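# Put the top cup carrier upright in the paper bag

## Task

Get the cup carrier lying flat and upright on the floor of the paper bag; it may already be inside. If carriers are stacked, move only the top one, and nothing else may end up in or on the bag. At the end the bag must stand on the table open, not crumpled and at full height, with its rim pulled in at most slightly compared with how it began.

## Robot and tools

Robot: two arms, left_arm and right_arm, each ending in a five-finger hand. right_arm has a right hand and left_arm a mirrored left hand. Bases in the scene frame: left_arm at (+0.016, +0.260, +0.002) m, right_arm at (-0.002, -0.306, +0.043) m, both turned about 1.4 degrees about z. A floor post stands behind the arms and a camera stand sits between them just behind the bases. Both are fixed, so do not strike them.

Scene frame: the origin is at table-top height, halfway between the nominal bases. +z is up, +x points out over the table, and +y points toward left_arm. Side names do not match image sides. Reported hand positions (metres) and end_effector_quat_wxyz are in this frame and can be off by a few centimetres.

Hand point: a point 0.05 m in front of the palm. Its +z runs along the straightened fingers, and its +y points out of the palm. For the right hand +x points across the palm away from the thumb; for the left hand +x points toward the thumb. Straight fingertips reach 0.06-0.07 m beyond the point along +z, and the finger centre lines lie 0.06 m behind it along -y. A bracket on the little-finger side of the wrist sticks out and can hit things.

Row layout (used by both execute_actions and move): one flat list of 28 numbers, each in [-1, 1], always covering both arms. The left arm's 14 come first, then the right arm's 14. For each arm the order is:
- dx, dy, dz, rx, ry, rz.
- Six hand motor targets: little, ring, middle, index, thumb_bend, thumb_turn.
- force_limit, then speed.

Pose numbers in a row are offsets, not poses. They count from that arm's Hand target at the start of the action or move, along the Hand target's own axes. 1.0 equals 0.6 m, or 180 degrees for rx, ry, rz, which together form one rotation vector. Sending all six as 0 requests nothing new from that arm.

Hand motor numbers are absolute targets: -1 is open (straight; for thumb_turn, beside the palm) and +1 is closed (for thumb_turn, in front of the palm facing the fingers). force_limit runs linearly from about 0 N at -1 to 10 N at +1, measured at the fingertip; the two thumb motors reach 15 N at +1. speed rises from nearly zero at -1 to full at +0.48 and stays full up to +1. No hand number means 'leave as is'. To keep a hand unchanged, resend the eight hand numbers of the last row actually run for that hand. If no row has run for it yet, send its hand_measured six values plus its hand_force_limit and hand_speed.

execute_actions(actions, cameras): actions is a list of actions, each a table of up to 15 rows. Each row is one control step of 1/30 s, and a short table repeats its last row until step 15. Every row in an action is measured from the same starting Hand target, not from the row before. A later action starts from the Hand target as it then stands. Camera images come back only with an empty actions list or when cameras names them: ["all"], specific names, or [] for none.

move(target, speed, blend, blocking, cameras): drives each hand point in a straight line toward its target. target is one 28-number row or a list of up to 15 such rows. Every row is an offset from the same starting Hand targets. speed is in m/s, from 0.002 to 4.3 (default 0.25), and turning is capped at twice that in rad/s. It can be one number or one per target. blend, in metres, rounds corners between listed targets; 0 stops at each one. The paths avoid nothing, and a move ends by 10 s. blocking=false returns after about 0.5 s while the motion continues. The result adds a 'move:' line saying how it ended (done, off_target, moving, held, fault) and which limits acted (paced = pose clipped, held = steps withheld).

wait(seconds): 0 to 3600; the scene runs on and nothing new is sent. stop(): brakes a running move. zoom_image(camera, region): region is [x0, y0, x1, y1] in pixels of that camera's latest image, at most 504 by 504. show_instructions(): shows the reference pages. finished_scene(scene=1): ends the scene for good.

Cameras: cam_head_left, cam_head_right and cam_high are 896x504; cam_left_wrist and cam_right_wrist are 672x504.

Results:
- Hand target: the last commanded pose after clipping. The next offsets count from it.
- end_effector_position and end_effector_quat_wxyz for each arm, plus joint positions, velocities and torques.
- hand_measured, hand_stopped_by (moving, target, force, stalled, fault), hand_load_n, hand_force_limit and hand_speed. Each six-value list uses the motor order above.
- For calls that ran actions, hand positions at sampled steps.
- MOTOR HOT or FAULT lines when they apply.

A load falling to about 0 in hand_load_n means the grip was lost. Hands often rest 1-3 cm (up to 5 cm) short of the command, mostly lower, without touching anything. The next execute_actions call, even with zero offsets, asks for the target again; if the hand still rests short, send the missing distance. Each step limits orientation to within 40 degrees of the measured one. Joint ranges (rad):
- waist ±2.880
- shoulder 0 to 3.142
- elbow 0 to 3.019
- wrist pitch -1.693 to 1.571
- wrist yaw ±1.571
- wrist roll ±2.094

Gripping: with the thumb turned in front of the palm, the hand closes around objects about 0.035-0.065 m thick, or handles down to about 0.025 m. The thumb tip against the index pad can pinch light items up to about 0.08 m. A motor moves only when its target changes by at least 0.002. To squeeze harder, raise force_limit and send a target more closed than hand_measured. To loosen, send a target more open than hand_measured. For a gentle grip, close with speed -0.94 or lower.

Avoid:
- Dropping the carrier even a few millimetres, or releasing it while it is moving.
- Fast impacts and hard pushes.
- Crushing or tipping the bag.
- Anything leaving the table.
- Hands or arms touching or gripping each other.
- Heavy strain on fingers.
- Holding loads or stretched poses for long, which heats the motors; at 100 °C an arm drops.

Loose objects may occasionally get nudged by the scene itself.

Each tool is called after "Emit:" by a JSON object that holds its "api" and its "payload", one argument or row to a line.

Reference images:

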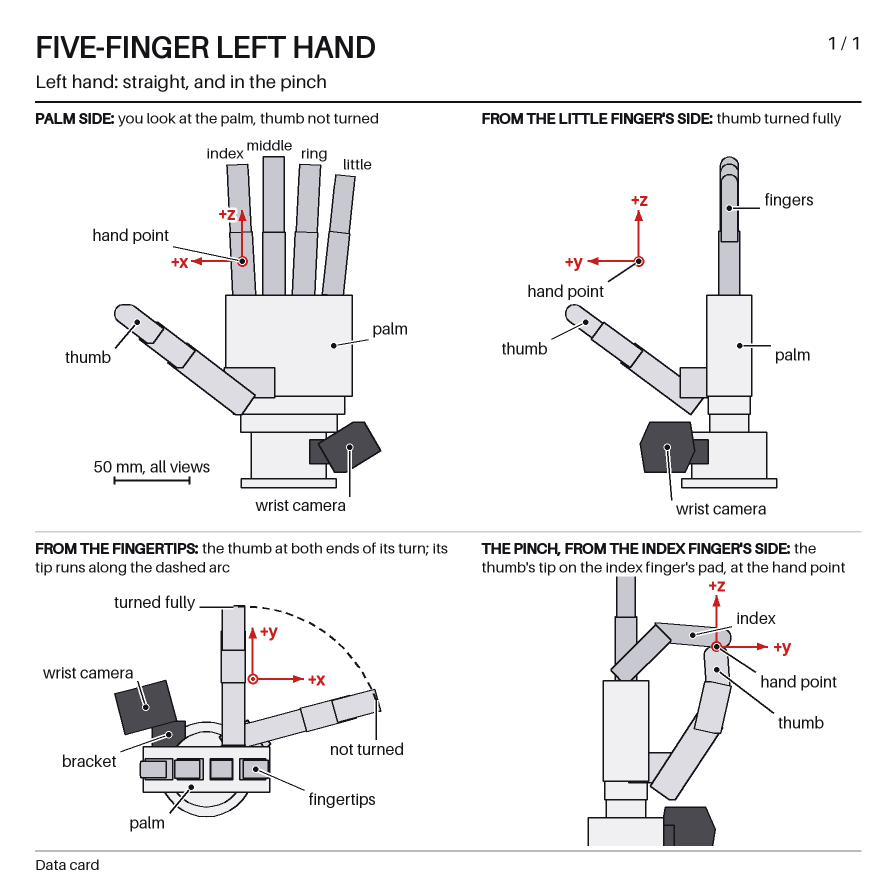

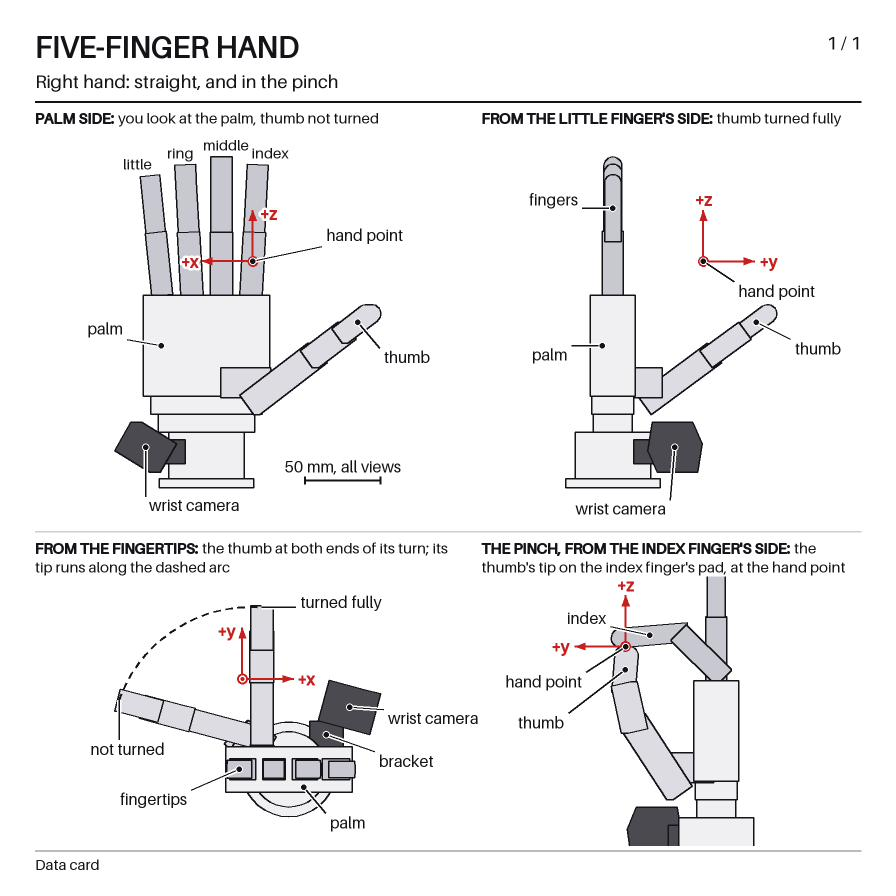

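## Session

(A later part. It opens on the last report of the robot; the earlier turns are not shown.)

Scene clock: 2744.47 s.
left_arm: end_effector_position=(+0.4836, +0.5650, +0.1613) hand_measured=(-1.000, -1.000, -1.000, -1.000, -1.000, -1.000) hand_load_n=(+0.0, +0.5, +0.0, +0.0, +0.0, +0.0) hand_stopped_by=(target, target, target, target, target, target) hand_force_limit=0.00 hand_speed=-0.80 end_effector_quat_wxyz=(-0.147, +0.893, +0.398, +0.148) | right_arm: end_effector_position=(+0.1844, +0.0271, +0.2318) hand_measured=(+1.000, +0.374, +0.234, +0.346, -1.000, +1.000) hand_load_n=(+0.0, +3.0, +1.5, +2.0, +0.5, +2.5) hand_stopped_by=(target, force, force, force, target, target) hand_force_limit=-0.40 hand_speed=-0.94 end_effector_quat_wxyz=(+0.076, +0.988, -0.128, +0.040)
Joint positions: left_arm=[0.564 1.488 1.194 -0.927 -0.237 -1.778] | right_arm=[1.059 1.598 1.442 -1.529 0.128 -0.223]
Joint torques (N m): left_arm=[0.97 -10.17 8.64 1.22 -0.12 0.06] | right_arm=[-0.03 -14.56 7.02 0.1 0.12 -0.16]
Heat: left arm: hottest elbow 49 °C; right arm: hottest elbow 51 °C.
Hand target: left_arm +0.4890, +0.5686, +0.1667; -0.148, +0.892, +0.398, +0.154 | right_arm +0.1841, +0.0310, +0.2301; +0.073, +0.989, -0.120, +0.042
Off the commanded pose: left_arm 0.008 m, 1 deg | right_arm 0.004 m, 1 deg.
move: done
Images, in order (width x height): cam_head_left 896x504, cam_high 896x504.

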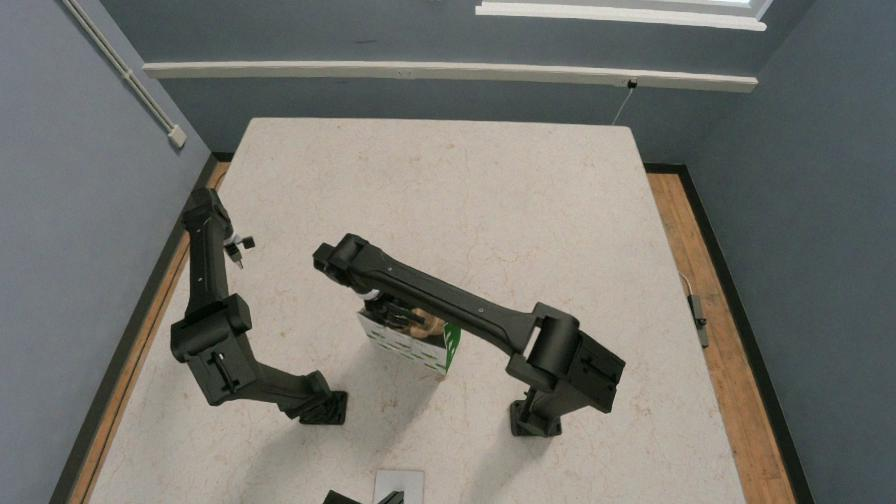

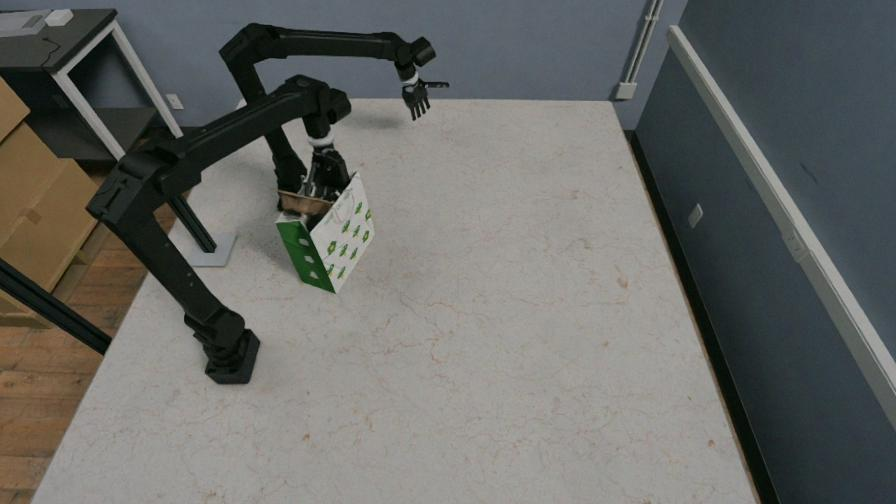

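Emit:
{"api": "move", "payload": {
  "target": [
    [0,0,0,0,0,0,-1,-1,-1,-1,-1,-1,0,-0.8,-0.0020,-0.0089,0.0273,0.0181,0.0018,0.0021,1,0.55,0.55,0.55,-1,1,-0.4,-0.94]
  ],
  "speed": 0.04,
  "cameras": ["cam_high","cam_head_left"]
}}

Emit:
{"api": "zoom_image", "payload": {
  "camera": "cam_high",
  "region": [230, 120, 400, 310]
}}

Emit:
{"api": "zoom_image", "payload": {
  "camera": "cam_head_left",
  "region": [350, 285, 475, 385]
}}

Scene clock: 2761.17 s.
left_arm: end_effector_position=(+0.4836, +0.5650, +0.1613) hand_measured=(-1.000, -1.000, -1.000, -1.000, -1.000, -1.000) hand_load_n=(+0.0, +0.0, +0.0, +0.0, +0.0, +0.0) hand_stopped_by=(target, target, target, target, target, target) hand_force_limit=0.00 hand_speed=-0.80 end_effector_quat_wxyz=(-0.147, +0.893, +0.398, +0.148) | right_arm: end_effector_position=(+0.1861, +0.0319, +0.2079) hand_measured=(+1.000, +0.374, +0.234, +0.346, -1.000, +1.000) hand_load_n=(+0.0, +4.0, +1.5, +1.5, +0.5, +1.0) hand_stopped_by=(target, force, force, force, target, target) hand_force_limit=-0.40 hand_speed=-0.94 end_effector_quat_wxyz=(+0.057, +0.989, -0.128, +0.045)
Joint positions: left_arm=[0.564 1.488 1.194 -0.927 -0.237 -1.778] | right_arm=[1.059 1.596 1.385 -1.436 0.124 -0.226]
Joint torques (N m): left_arm=[1.08 -11.4 8.7 1.42 -0.16 0.04] | right_arm=[-0.32 -16.38 6.68 0.27 0 -0.16]
Heat: left arm: hottest elbow 49 °C; right arm: hottest elbow 49 °C.
Hand target: left_arm +0.4890, +0.5686, +0.1667; -0.148, +0.892, +0.398, +0.154 | right_arm +0.1852, +0.0339, +0.2131; +0.045, +0.990, -0.122, +0.048
Off the commanded pose: left_arm 0.008 m, 1 deg | right_arm 0.006 m, 2 deg.
move: done
Images, in order (width x height): cam_head_left 896x504, cam_high 896x504.

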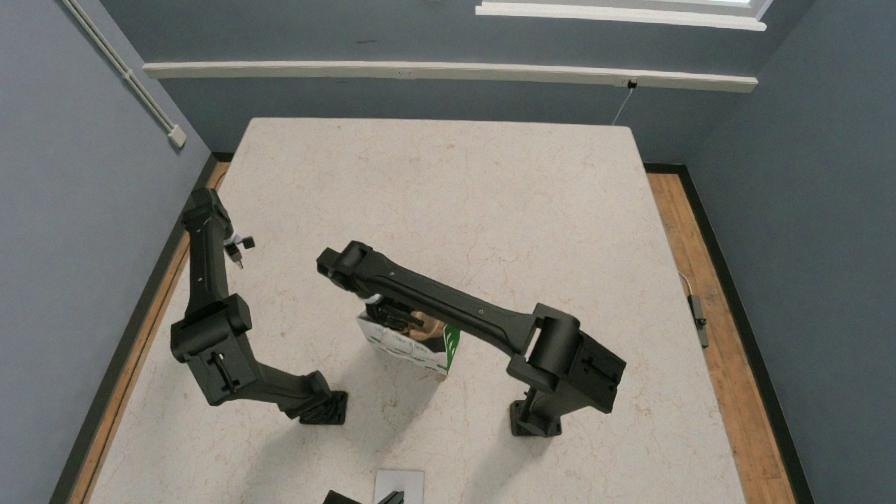

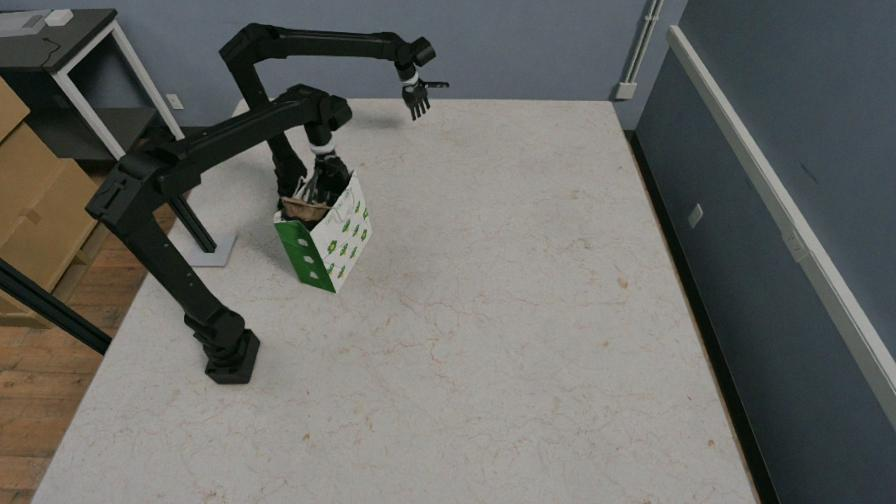

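Scaled by 2.653 from the camera's image (finer frame: 1280x720).

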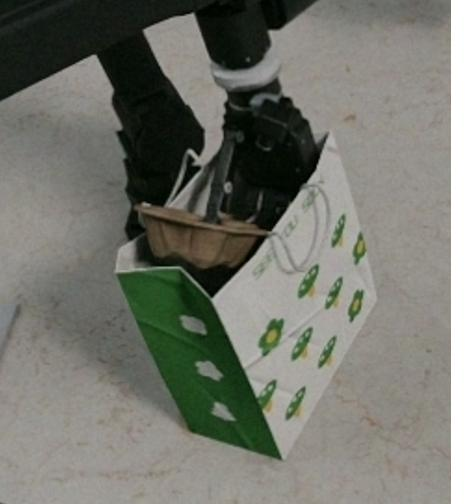

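Scaled by 4.032 from the camera's image (finer frame: 1280x720).

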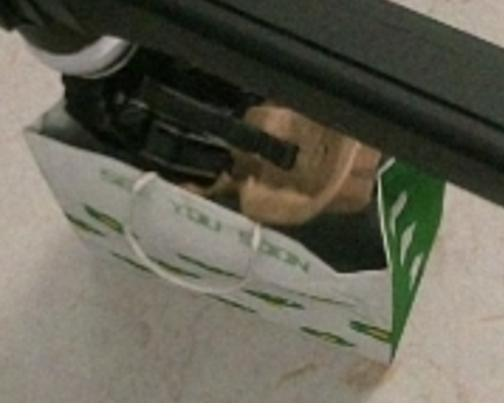

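Emit:
{"api": "move", "payload": {
  "target": [
    [0,0,0,0,0,0,-1,-1,-1,-1,-1,-1,0,-0.8,0.0096,-0.0042,0.0108,0,0,0,1,0.55,0.55,0.55,-1,1,-0.4,-0.94]
  ],
  "speed": 0.04,
  "cameras": ["cam_high","cam_head_left"]
}}

Emit:
{"api": "zoom_image", "payload": {
  "camera": "cam_high",
  "region": [230, 120, 400, 310]
}}

Emit:
{"api": "zoom_image", "payload": {
  "camera": "cam_head_left",
  "region": [350, 285, 475, 385]
}}

Scene clock: 2788.50 s.
left_arm: end_effector_position=(+0.4836, +0.5650, +0.1613) hand_measured=(-1.000, -1.000, -1.000, -1.000, -1.000, -1.000) hand_load_n=(+0.0, +0.0, -0.5, +0.0, +0.0, +0.0) hand_stopped_by=(target, target, target, target, target, target) hand_force_limit=0.00 hand_speed=-0.80 end_effector_quat_wxyz=(-0.147, +0.893, +0.398, +0.148) | right_arm: end_effector_position=(+0.1886, +0.0348, +0.2071) hand_measured=(+1.000, +0.374, +0.234, +0.346, -1.000, +1.000) hand_load_n=(+0.0, +3.5, +2.0, +1.5, +1.0, +1.0) hand_stopped_by=(target, force, force, force, target, target) hand_force_limit=-0.40 hand_speed=-0.94 end_effector_quat_wxyz=(+0.050, +0.990, -0.122, +0.047)
Joint positions: left_arm=[0.564 1.488 1.194 -0.927 -0.237 -1.778] | right_arm=[1.059 1.595 1.385 -1.421 0.124 -0.237]
Joint torques (N m): left_arm=[1.67 -10.64 8.72 1.16 -0.12 0.06] | right_arm=[-1.38 -15.44 6.57 0.34 0.02 -0.15]
Heat: left arm: hottest elbow 49 °C; right arm: hottest elbow 48 °C.
Hand target: left_arm +0.4890, +0.5686, +0.1667; -0.148, +0.892, +0.398, +0.154 | right_arm +0.1920, +0.0343, +0.2070; +0.046, +0.990, -0.122, +0.048
Off the commanded pose: left_arm 0.008 m, 1 deg | right_arm 0.003 m, 1 deg.
move: done
Images, in order (width x height): cam_head_left 896x504, cam_high 896x504.

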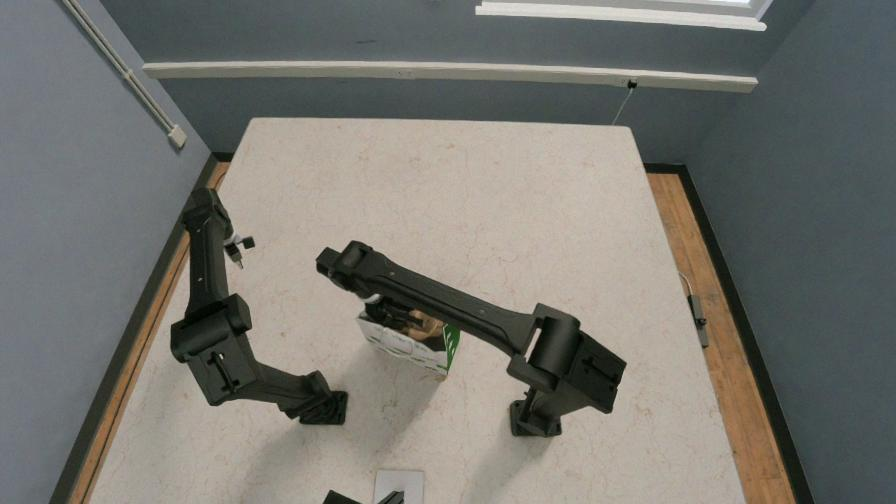

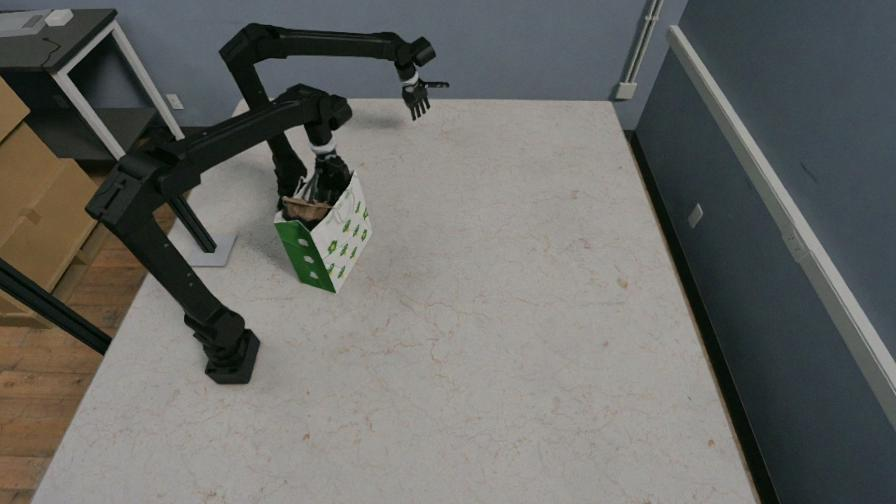

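Scaled by 2.653 from the camera's image (finer frame: 1280x720).

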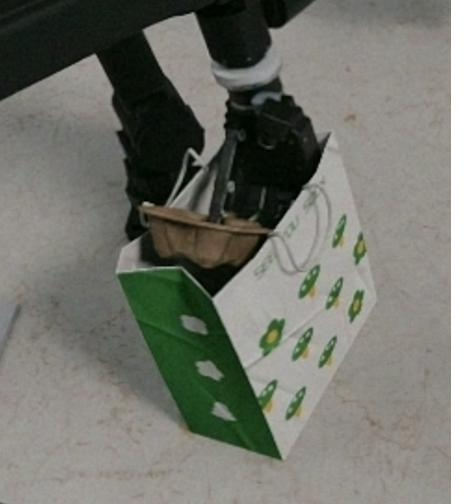

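Scaled by 4.032 from the camera's image (finer frame: 1280x720).

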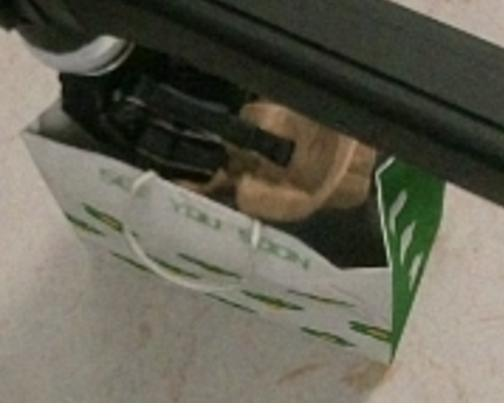

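Emit:
{"api": "zoom_image", "payload": {
  "camera": "cam_head_left",
  "region": [352, 300, 462, 380]
}}

Emit:
{"api": "zoom_image", "payload": {
  "camera": "cam_high",
  "region": [265, 150, 385, 240]
}}

Scaled by 4.582 from the camera's image (finer frame: 1280x720).

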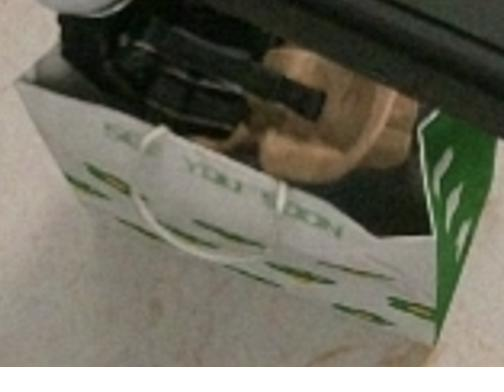

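Scaled by 4.200 from the camera's image (finer frame: 1280x720).

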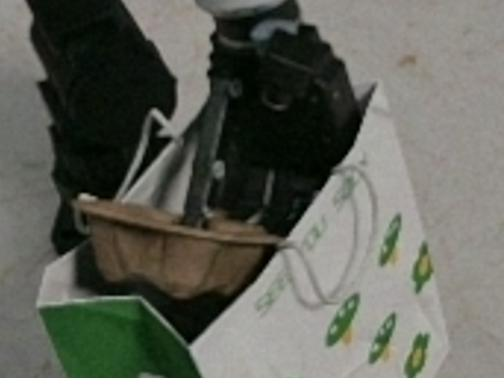

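Emit:
{"api": "move", "payload": {
  "target": [
    [0,0,0,0,0,0,-1,-1,-1,-1,-1,-1,0,-0.8,0.0093,-0.0024,0.0109,0,0,0,1,0.55,0.55,0.55,-1,1,-0.4,-0.94]
  ],
  "speed": 0.04,
  "cameras": ["cam_high","cam_head_left"]
}}

Emit:
{"api": "zoom_image", "payload": {
  "camera": "cam_head_left",
  "region": [352, 300, 462, 380]
}}

Emit:
{"api": "zoom_image", "payload": {
  "camera": "cam_high",
  "region": [265, 150, 385, 240]
}}

Scene clock: 2814.53 s.
left_arm: end_effector_position=(+0.4836, +0.5650, +0.1613) hand_measured=(-1.000, -1.000, -1.000, -1.000, -1.000, -1.000) hand_load_n=(+0.0, +0.0, +0.0, +0.0, +0.0, +0.0) hand_stopped_by=(target, target, target, target, target, target) hand_force_limit=0.00 hand_speed=-0.80 end_effector_quat_wxyz=(-0.147, +0.893, +0.398, +0.148) | right_arm: end_effector_position=(+0.1933, +0.0325, +0.2026) hand_measured=(+1.000, +0.374, +0.234, +0.346, -1.000, +1.000) hand_load_n=(+0.0, +3.0, +1.5, +1.5, +0.5, +2.5) hand_stopped_by=(target, force, force, force, target, target) hand_force_limit=-0.40 hand_speed=-0.94 end_effector_quat_wxyz=(+0.048, +0.990, -0.122, +0.047)
Joint positions: left_arm=[0.564 1.488 1.194 -0.927 -0.237 -1.778] | right_arm=[1.048 1.595 1.374 -1.405 0.124 -0.25]
Joint torques (N m): left_arm=[1.14 -10.87 8.68 1.35 -0.13 0.09] | right_arm=[-1.38 -14.86 7.13 0.42 0.07 -0.13]
Heat: left arm: hottest elbow 49 °C; right arm: hottest elbow 47 °C.
Hand target: left_arm +0.4890, +0.5686, +0.1667; -0.148, +0.892, +0.398, +0.154 | right_arm +0.1982, +0.0336, +0.2010; +0.046, +0.990, -0.122, +0.048
Off the commanded pose: left_arm 0.008 m, 1 deg | right_arm 0.005 m, 0 deg.
move: done
Images, in order (width x height): cam_head_left 896x504, cam_high 896x504.

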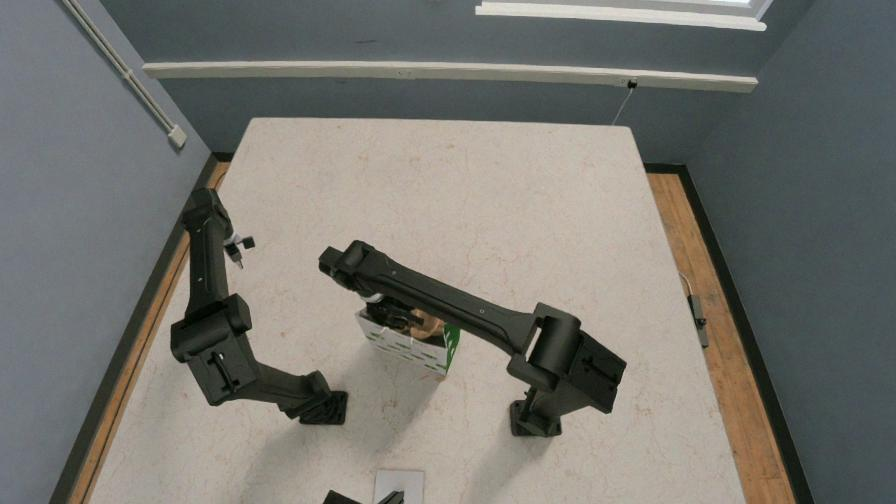

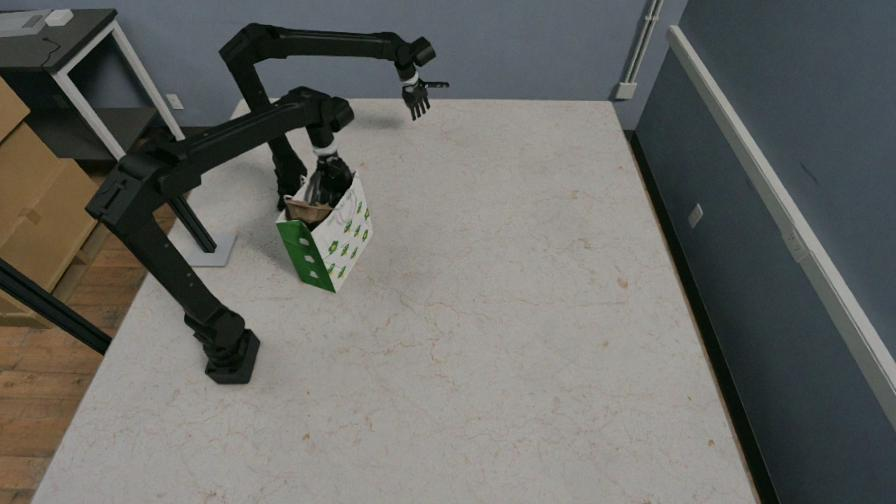

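Scaled by 4.582 from the camera's image (finer frame: 1280x720).

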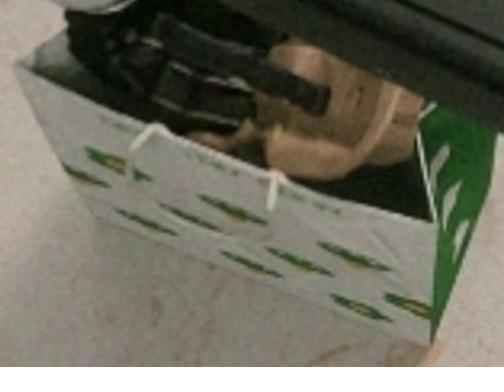

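Scaled by 4.200 from the camera's image (finer frame: 1280x720).

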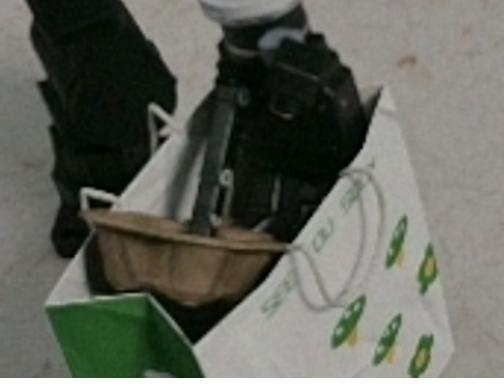

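Emit:
{"api": "move", "payload": {
  "target": [
    [0,0,0,0,0,0,-1,-1,-1,-1,-1,-1,0,-0.8,-0.0059,-0.0071,0.0157,0,0,0,1,0.55,0.55,0.55,-1,1,-0.4,-0.94]
  ],
  "speed": 0.04,
  "cameras": ["cam_high","cam_head_left"]
}}

Emit:
{"api": "zoom_image", "payload": {
  "camera": "cam_head_left",
  "region": [352, 300, 462, 380]
}}

Emit:
{"api": "zoom_image", "payload": {
  "camera": "cam_high",
  "region": [265, 150, 385, 300]
}}

Scene clock: 2824.60 s.
left_arm: end_effector_position=(+0.4836, +0.5650, +0.1613) hand_measured=(-1.000, -1.000, -1.000, -1.000, -1.000, -1.000) hand_load_n=(+0.0, +0.0, +0.0, +0.0, +0.0, +0.0) hand_stopped_by=(target, target, target, target, target, target) hand_force_limit=0.00 hand_speed=-0.80 end_effector_quat_wxyz=(-0.147, +0.893, +0.398, +0.148) | right_arm: end_effector_position=(+0.1945, +0.0346, +0.1926) hand_measured=(+1.000, +0.374, +0.234, +0.346, -1.000, +1.000) hand_load_n=(+0.0, +3.0, +2.0, +2.0, +0.5, +2.5) hand_stopped_by=(target, force, force, force, target, target) hand_force_limit=-0.40 hand_speed=-0.94 end_effector_quat_wxyz=(+0.049, +0.990, -0.122, +0.047)
Joint positions: left_arm=[0.564 1.488 1.194 -0.927 -0.237 -1.778] | right_arm=[1.048 1.608 1.363 -1.382 0.124 -0.25]
Joint torques (N m): left_arm=[0.73 -10.7 8.66 1.05 -0.13 0.07] | right_arm=[-1.14 -14.45 7.04 0.31 0.08 -0.12]
Heat: left arm: hottest elbow 49 °C; right arm: hottest elbow 46 °C.
Hand target: left_arm +0.4890, +0.5686, +0.1667; -0.148, +0.892, +0.398, +0.154 | right_arm +0.1967, +0.0376, +0.1911; +0.046, +0.990, -0.122, +0.048
Off the commanded pose: left_arm 0.008 m, 1 deg | right_arm 0.004 m, 0 deg.
move: done
Images, in order (width x height): cam_head_left 896x504, cam_high 896x504.

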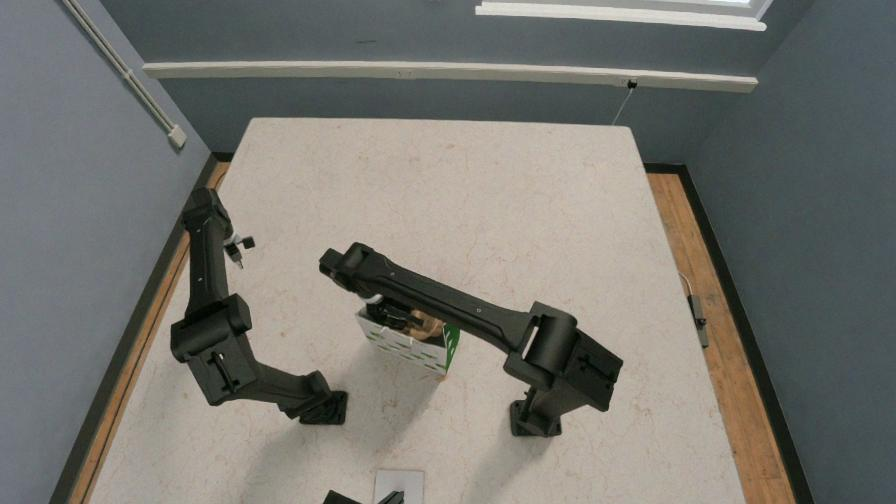

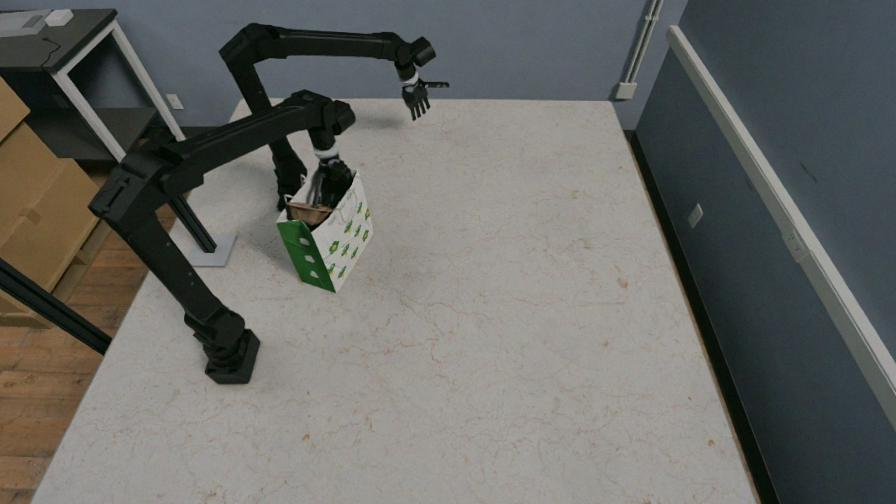

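Scaled by 4.582 from the camera's image (finer frame: 1280x720).

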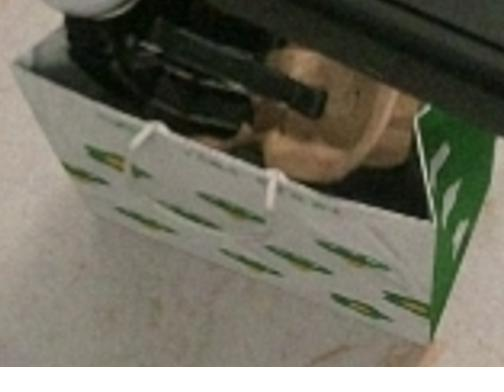

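Scaled by 3.360 from the camera's image (finer frame: 1280x720).

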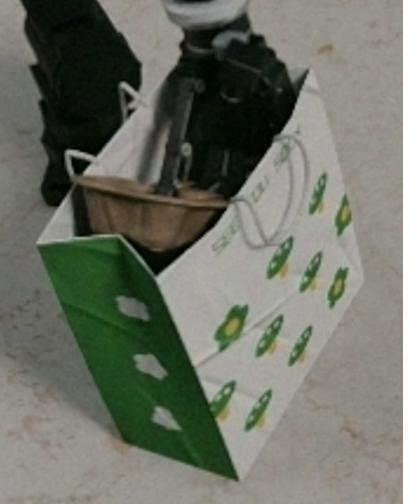

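Emit:
{"api": "move", "payload": {
  "target": [
    [0,0,0,0,0,0,-1,-1,-1,-1,-1,-1,0,-0.8,-0.005,-0.0085,0.0459,0,0,0,1,0.55,0.55,0.55,-1,1,-0.4,-0.94]
  ],
  "speed": 0.04,
  "cameras": ["cam_high","cam_head_left"]
}}

Emit:
{"api": "zoom_image", "payload": {
  "camera": "cam_head_left",
  "region": [352, 300, 462, 380]
}}

Emit:
{"api": "zoom_image", "payload": {
  "camera": "cam_high",
  "region": [265, 150, 385, 300]
}}

Scene clock: 2868.10 s.
left_arm: end_effector_position=(+0.4836, +0.5650, +0.1613) hand_measured=(-1.000, -1.000, -1.000, -1.000, -1.000, -1.000) hand_load_n=(+0.0, +0.0, +0.0, +0.0, +0.0, +0.0) hand_stopped_by=(target, target, target, target, target, target) hand_force_limit=0.00 hand_speed=-0.80 end_effector_quat_wxyz=(-0.147, +0.893, +0.398, +0.148) | right_arm: end_effector_position=(+0.1959, +0.0373, +0.1646) hand_measured=(+1.000, +0.374, +0.234, +0.346, -1.000, +1.000) hand_load_n=(+0.0, +2.5, +2.0, +1.5, +0.5, +2.0) hand_stopped_by=(target, force, force, force, target, target) hand_force_limit=-0.40 hand_speed=-0.94 end_effector_quat_wxyz=(+0.049, +0.990, -0.122, +0.047)
Joint positions: left_arm=[0.564 1.488 1.194 -0.927 -0.237 -1.778] | right_arm=[1.048 1.636 1.32 -1.312 0.124 -0.25]
Joint torques (N m): left_arm=[1.14 -10.58 8.69 1.16 -0.11 0.07] | right_arm=[-0.5 -15.03 6.93 0.28 0.06 -0.1]
Heat: left arm: hottest elbow 49 °C; right arm: hottest elbow 46 °C.
Hand target: left_arm +0.4890, +0.5686, +0.1667; -0.148, +0.892, +0.398, +0.154 | right_arm +0.1974, +0.0405, +0.1630; +0.046, +0.990, -0.122, +0.048
Off the commanded pose: left_arm 0.008 m, 1 deg | right_arm 0.004 m, 0 deg.
move: done
Images, in order (width x height): cam_head_left 896x504, cam_high 896x504.

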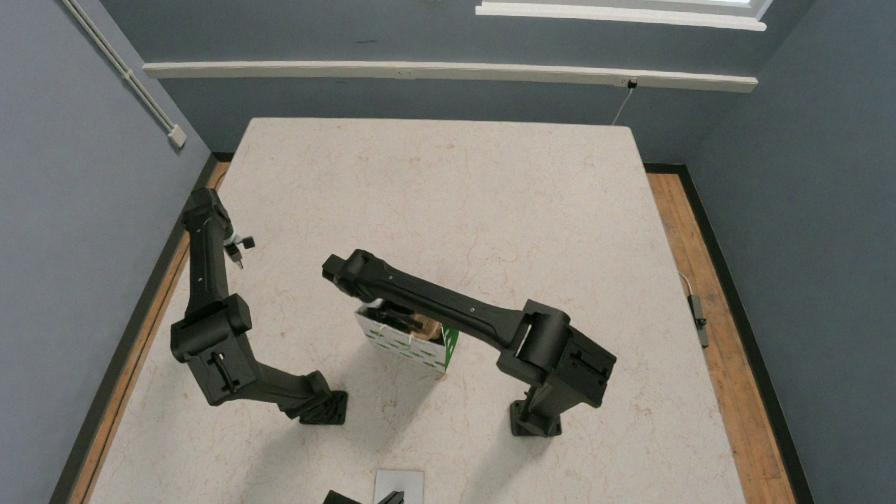

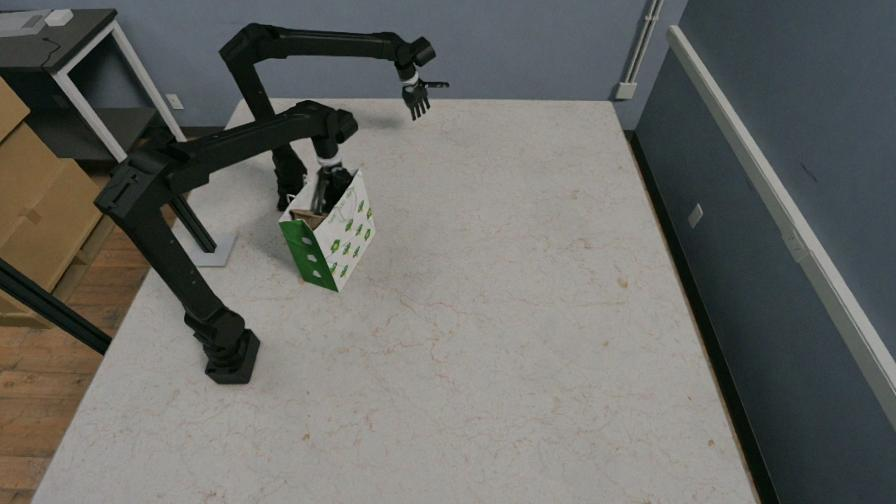

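Scaled by 4.582 from the camera's image (finer frame: 1280x720).

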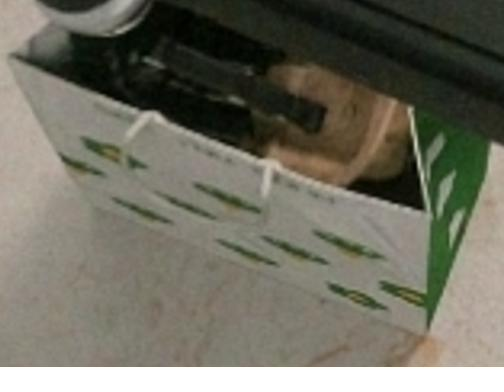

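Scaled by 3.360 from the camera's image (finer frame: 1280x720).

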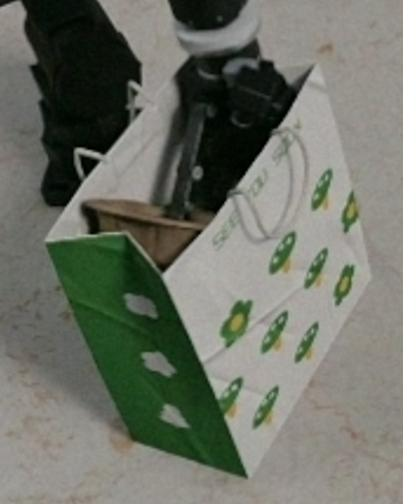

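Emit:
{"api": "move", "payload": {
  "target": [
    [0,0,0,0,0,0,-1,-1,-1,-1,-1,-1,0,-0.8,-0.0053,-0.0095,0.0575,0,0,0,1,0.55,0.55,0.55,-1,1,-0.4,-0.94]
  ],
  "speed": 0.05,
  "cameras": ["cam_high","cam_head_left"]
}}

Emit:
{"api": "zoom_image", "payload": {
  "camera": "cam_head_left",
  "region": [352, 300, 462, 380]
}}

Emit:
{"api": "zoom_image", "payload": {
  "camera": "cam_high",
  "region": [265, 150, 385, 300]
}}

Scene clock: 2884.03 s.
left_arm: end_effector_position=(+0.4836, +0.5650, +0.1613) hand_measured=(-1.000, -1.000, -1.000, -1.000, -1.000, -1.000) hand_load_n=(+0.0, +0.0, +0.0, +0.0, +0.0, +0.0) hand_stopped_by=(target, target, target, target, target, target) hand_force_limit=0.00 hand_speed=-0.80 end_effector_quat_wxyz=(-0.147, +0.893, +0.398, +0.148) | right_arm: end_effector_position=(+0.1989, +0.0427, +0.1370) hand_measured=(+1.000, +0.374, +0.234, +0.346, -1.000, +1.000) hand_load_n=(+0.0, +3.0, +1.5, +1.5, +0.5, +2.5) hand_stopped_by=(target, force, force, force, target, target) hand_force_limit=-0.40 hand_speed=-0.94 end_effector_quat_wxyz=(+0.040, +0.990, -0.122, +0.051)
Joint positions: left_arm=[0.564 1.488 1.194 -0.927 -0.237 -1.778] | right_arm=[1.048 1.661 1.28 -1.226 0.124 -0.25]
Joint torques (N m): left_arm=[1.44 -10.93 8.61 1.05 -0.12 0.07] | right_arm=[-0.56 -13.51 6.28 0.5 0.02 -0.04]
Heat: left arm: hottest elbow 50 °C; right arm: hottest elbow 48 °C.
Hand target: left_arm +0.4890, +0.5686, +0.1667; -0.148, +0.892, +0.398, +0.154 | right_arm +0.1986, +0.0432, +0.1281; +0.045, +0.990, -0.122, +0.048
Off the commanded pose: left_arm 0.008 m, 1 deg | right_arm 0.009 m, 1 deg.
move: done
Images, in order (width x height): cam_head_left 896x504, cam_high 896x504.

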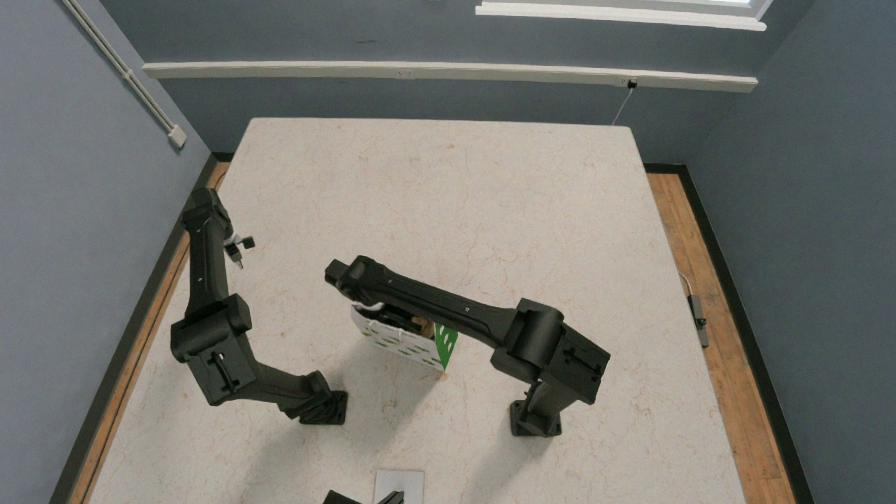

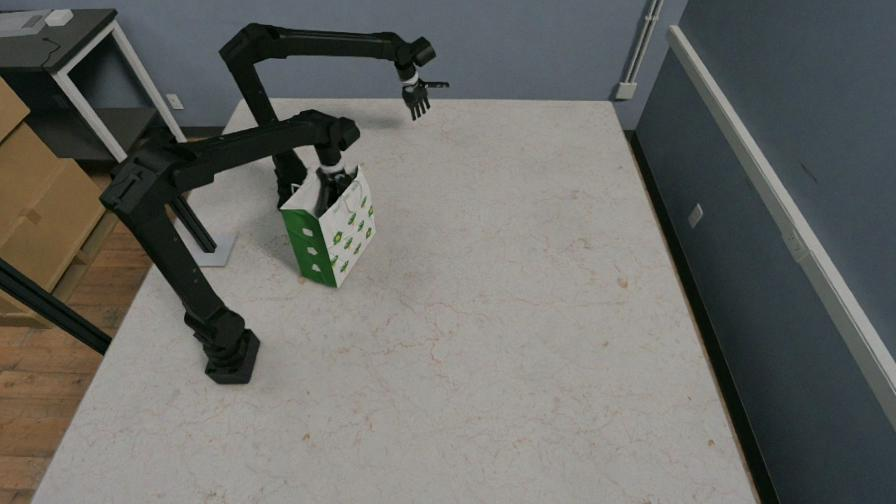

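Scaled by 4.582 from the camera's image (finer frame: 1280x720).

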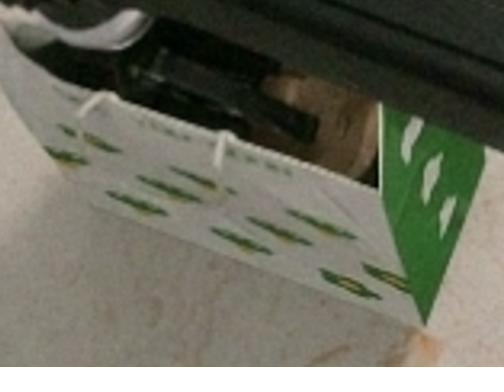

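Scaled by 3.360 from the camera's image (finer frame: 1280x720).

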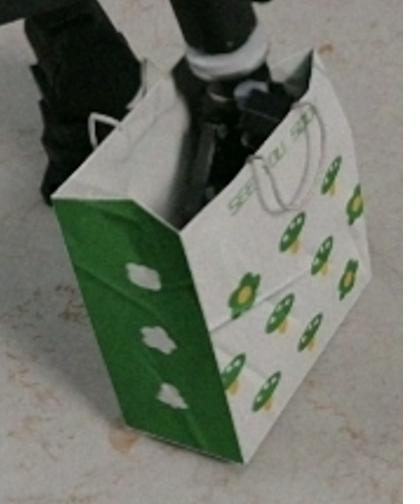

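Emit:
{"api": "move", "payload": {
  "target": [
    [0,0,0,0,0,0,-1,-1,-1,-1,-1,-1,0,-0.8,0.0062,0.0045,-0.0578,0.0384,0.0038,0.0045,1,0.55,0.55,0.55,-1,1,-0.4,-0.94]
  ],
  "speed": 0.05,
  "cameras": ["cam_high","cam_head_left"]
}}

Emit:
{"api": "zoom_image", "payload": {
  "camera": "cam_head_left",
  "region": [352, 300, 462, 380]
}}

Emit:
{"api": "zoom_image", "payload": {
  "camera": "cam_high",
  "region": [265, 150, 385, 300]
}}

Scene clock: 2917.10 s.
left_arm: end_effector_position=(+0.4836, +0.5650, +0.1613) hand_measured=(-1.000, -1.000, -1.000, -1.000, -1.000, -1.000) hand_load_n=(+0.0, +0.0, +0.0, +0.0, +0.0, +0.0) hand_stopped_by=(target, target, target, target, target, target) hand_force_limit=0.00 hand_speed=-0.80 end_effector_quat_wxyz=(-0.147, +0.893, +0.398, +0.148) | right_arm: end_effector_position=(+0.1946, +0.0418, +0.1575) hand_measured=(+1.000, +0.374, +0.234, +0.346, -1.000, +1.000) hand_load_n=(+0.0, +3.0, +1.5, +1.5, +1.0, +2.0) hand_stopped_by=(target, force, force, force, target, target) hand_force_limit=-0.40 hand_speed=-0.94 end_effector_quat_wxyz=(-0.002, +0.990, -0.125, +0.058)
Joint positions: left_arm=[0.564 1.488 1.194 -0.927 -0.237 -1.778] | right_arm=[1.048 1.575 1.246 -1.195 0.106 -0.25]
Joint torques (N m): left_arm=[1.73 -10.52 8.64 1.09 -0.16 0.12] | right_arm=[-1.73 -15.21 6.98 0.59 -0.07 -0.17]
Heat: left arm: hottest elbow 50 °C; right arm: hottest elbow 47 °C.
Hand target: left_arm +0.4890, +0.5686, +0.1667; -0.148, +0.892, +0.398, +0.154 | right_arm +0.1986, +0.0433, +0.1630; -0.014, +0.990, -0.125, +0.062
Off the commanded pose: left_arm 0.008 m, 1 deg | right_arm 0.007 m, 1 deg.
move: done
Images, in order (width x height): cam_head_left 896x504, cam_high 896x504.

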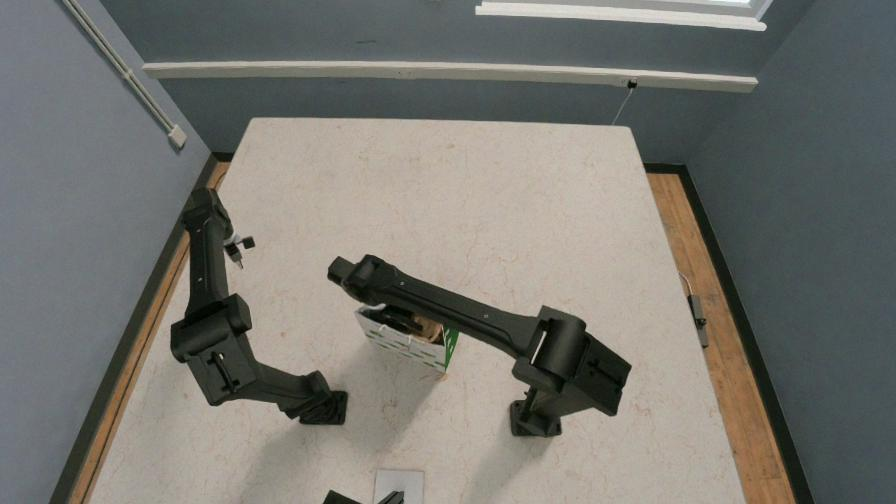

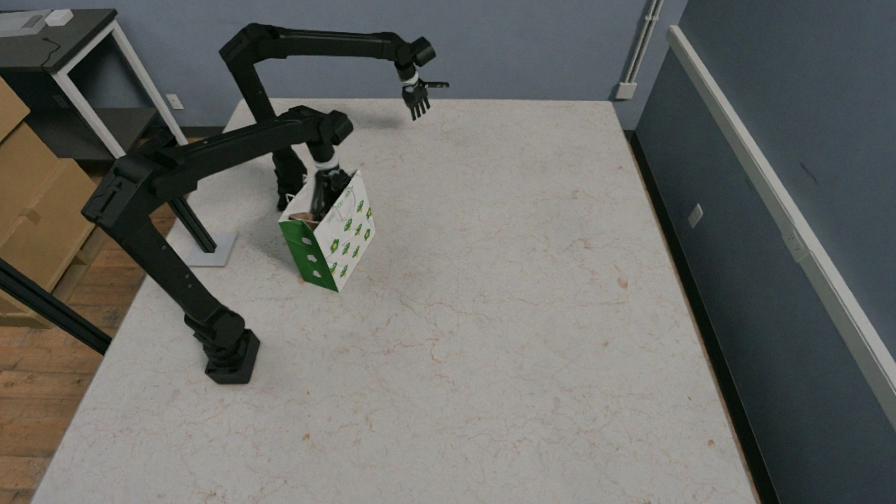

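Scaled by 4.582 from the camera's image (finer frame: 1280x720).

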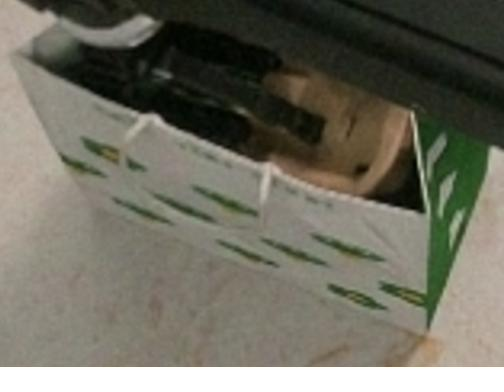

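Scaled by 3.360 from the camera's image (finer frame: 1280x720).

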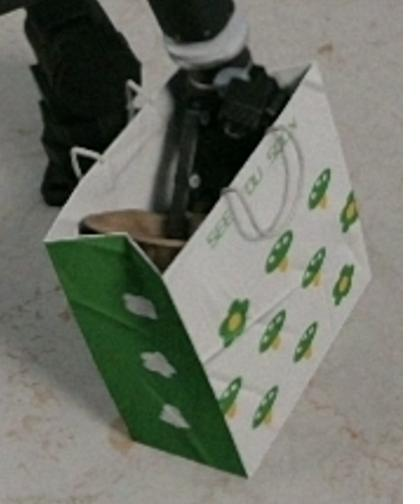

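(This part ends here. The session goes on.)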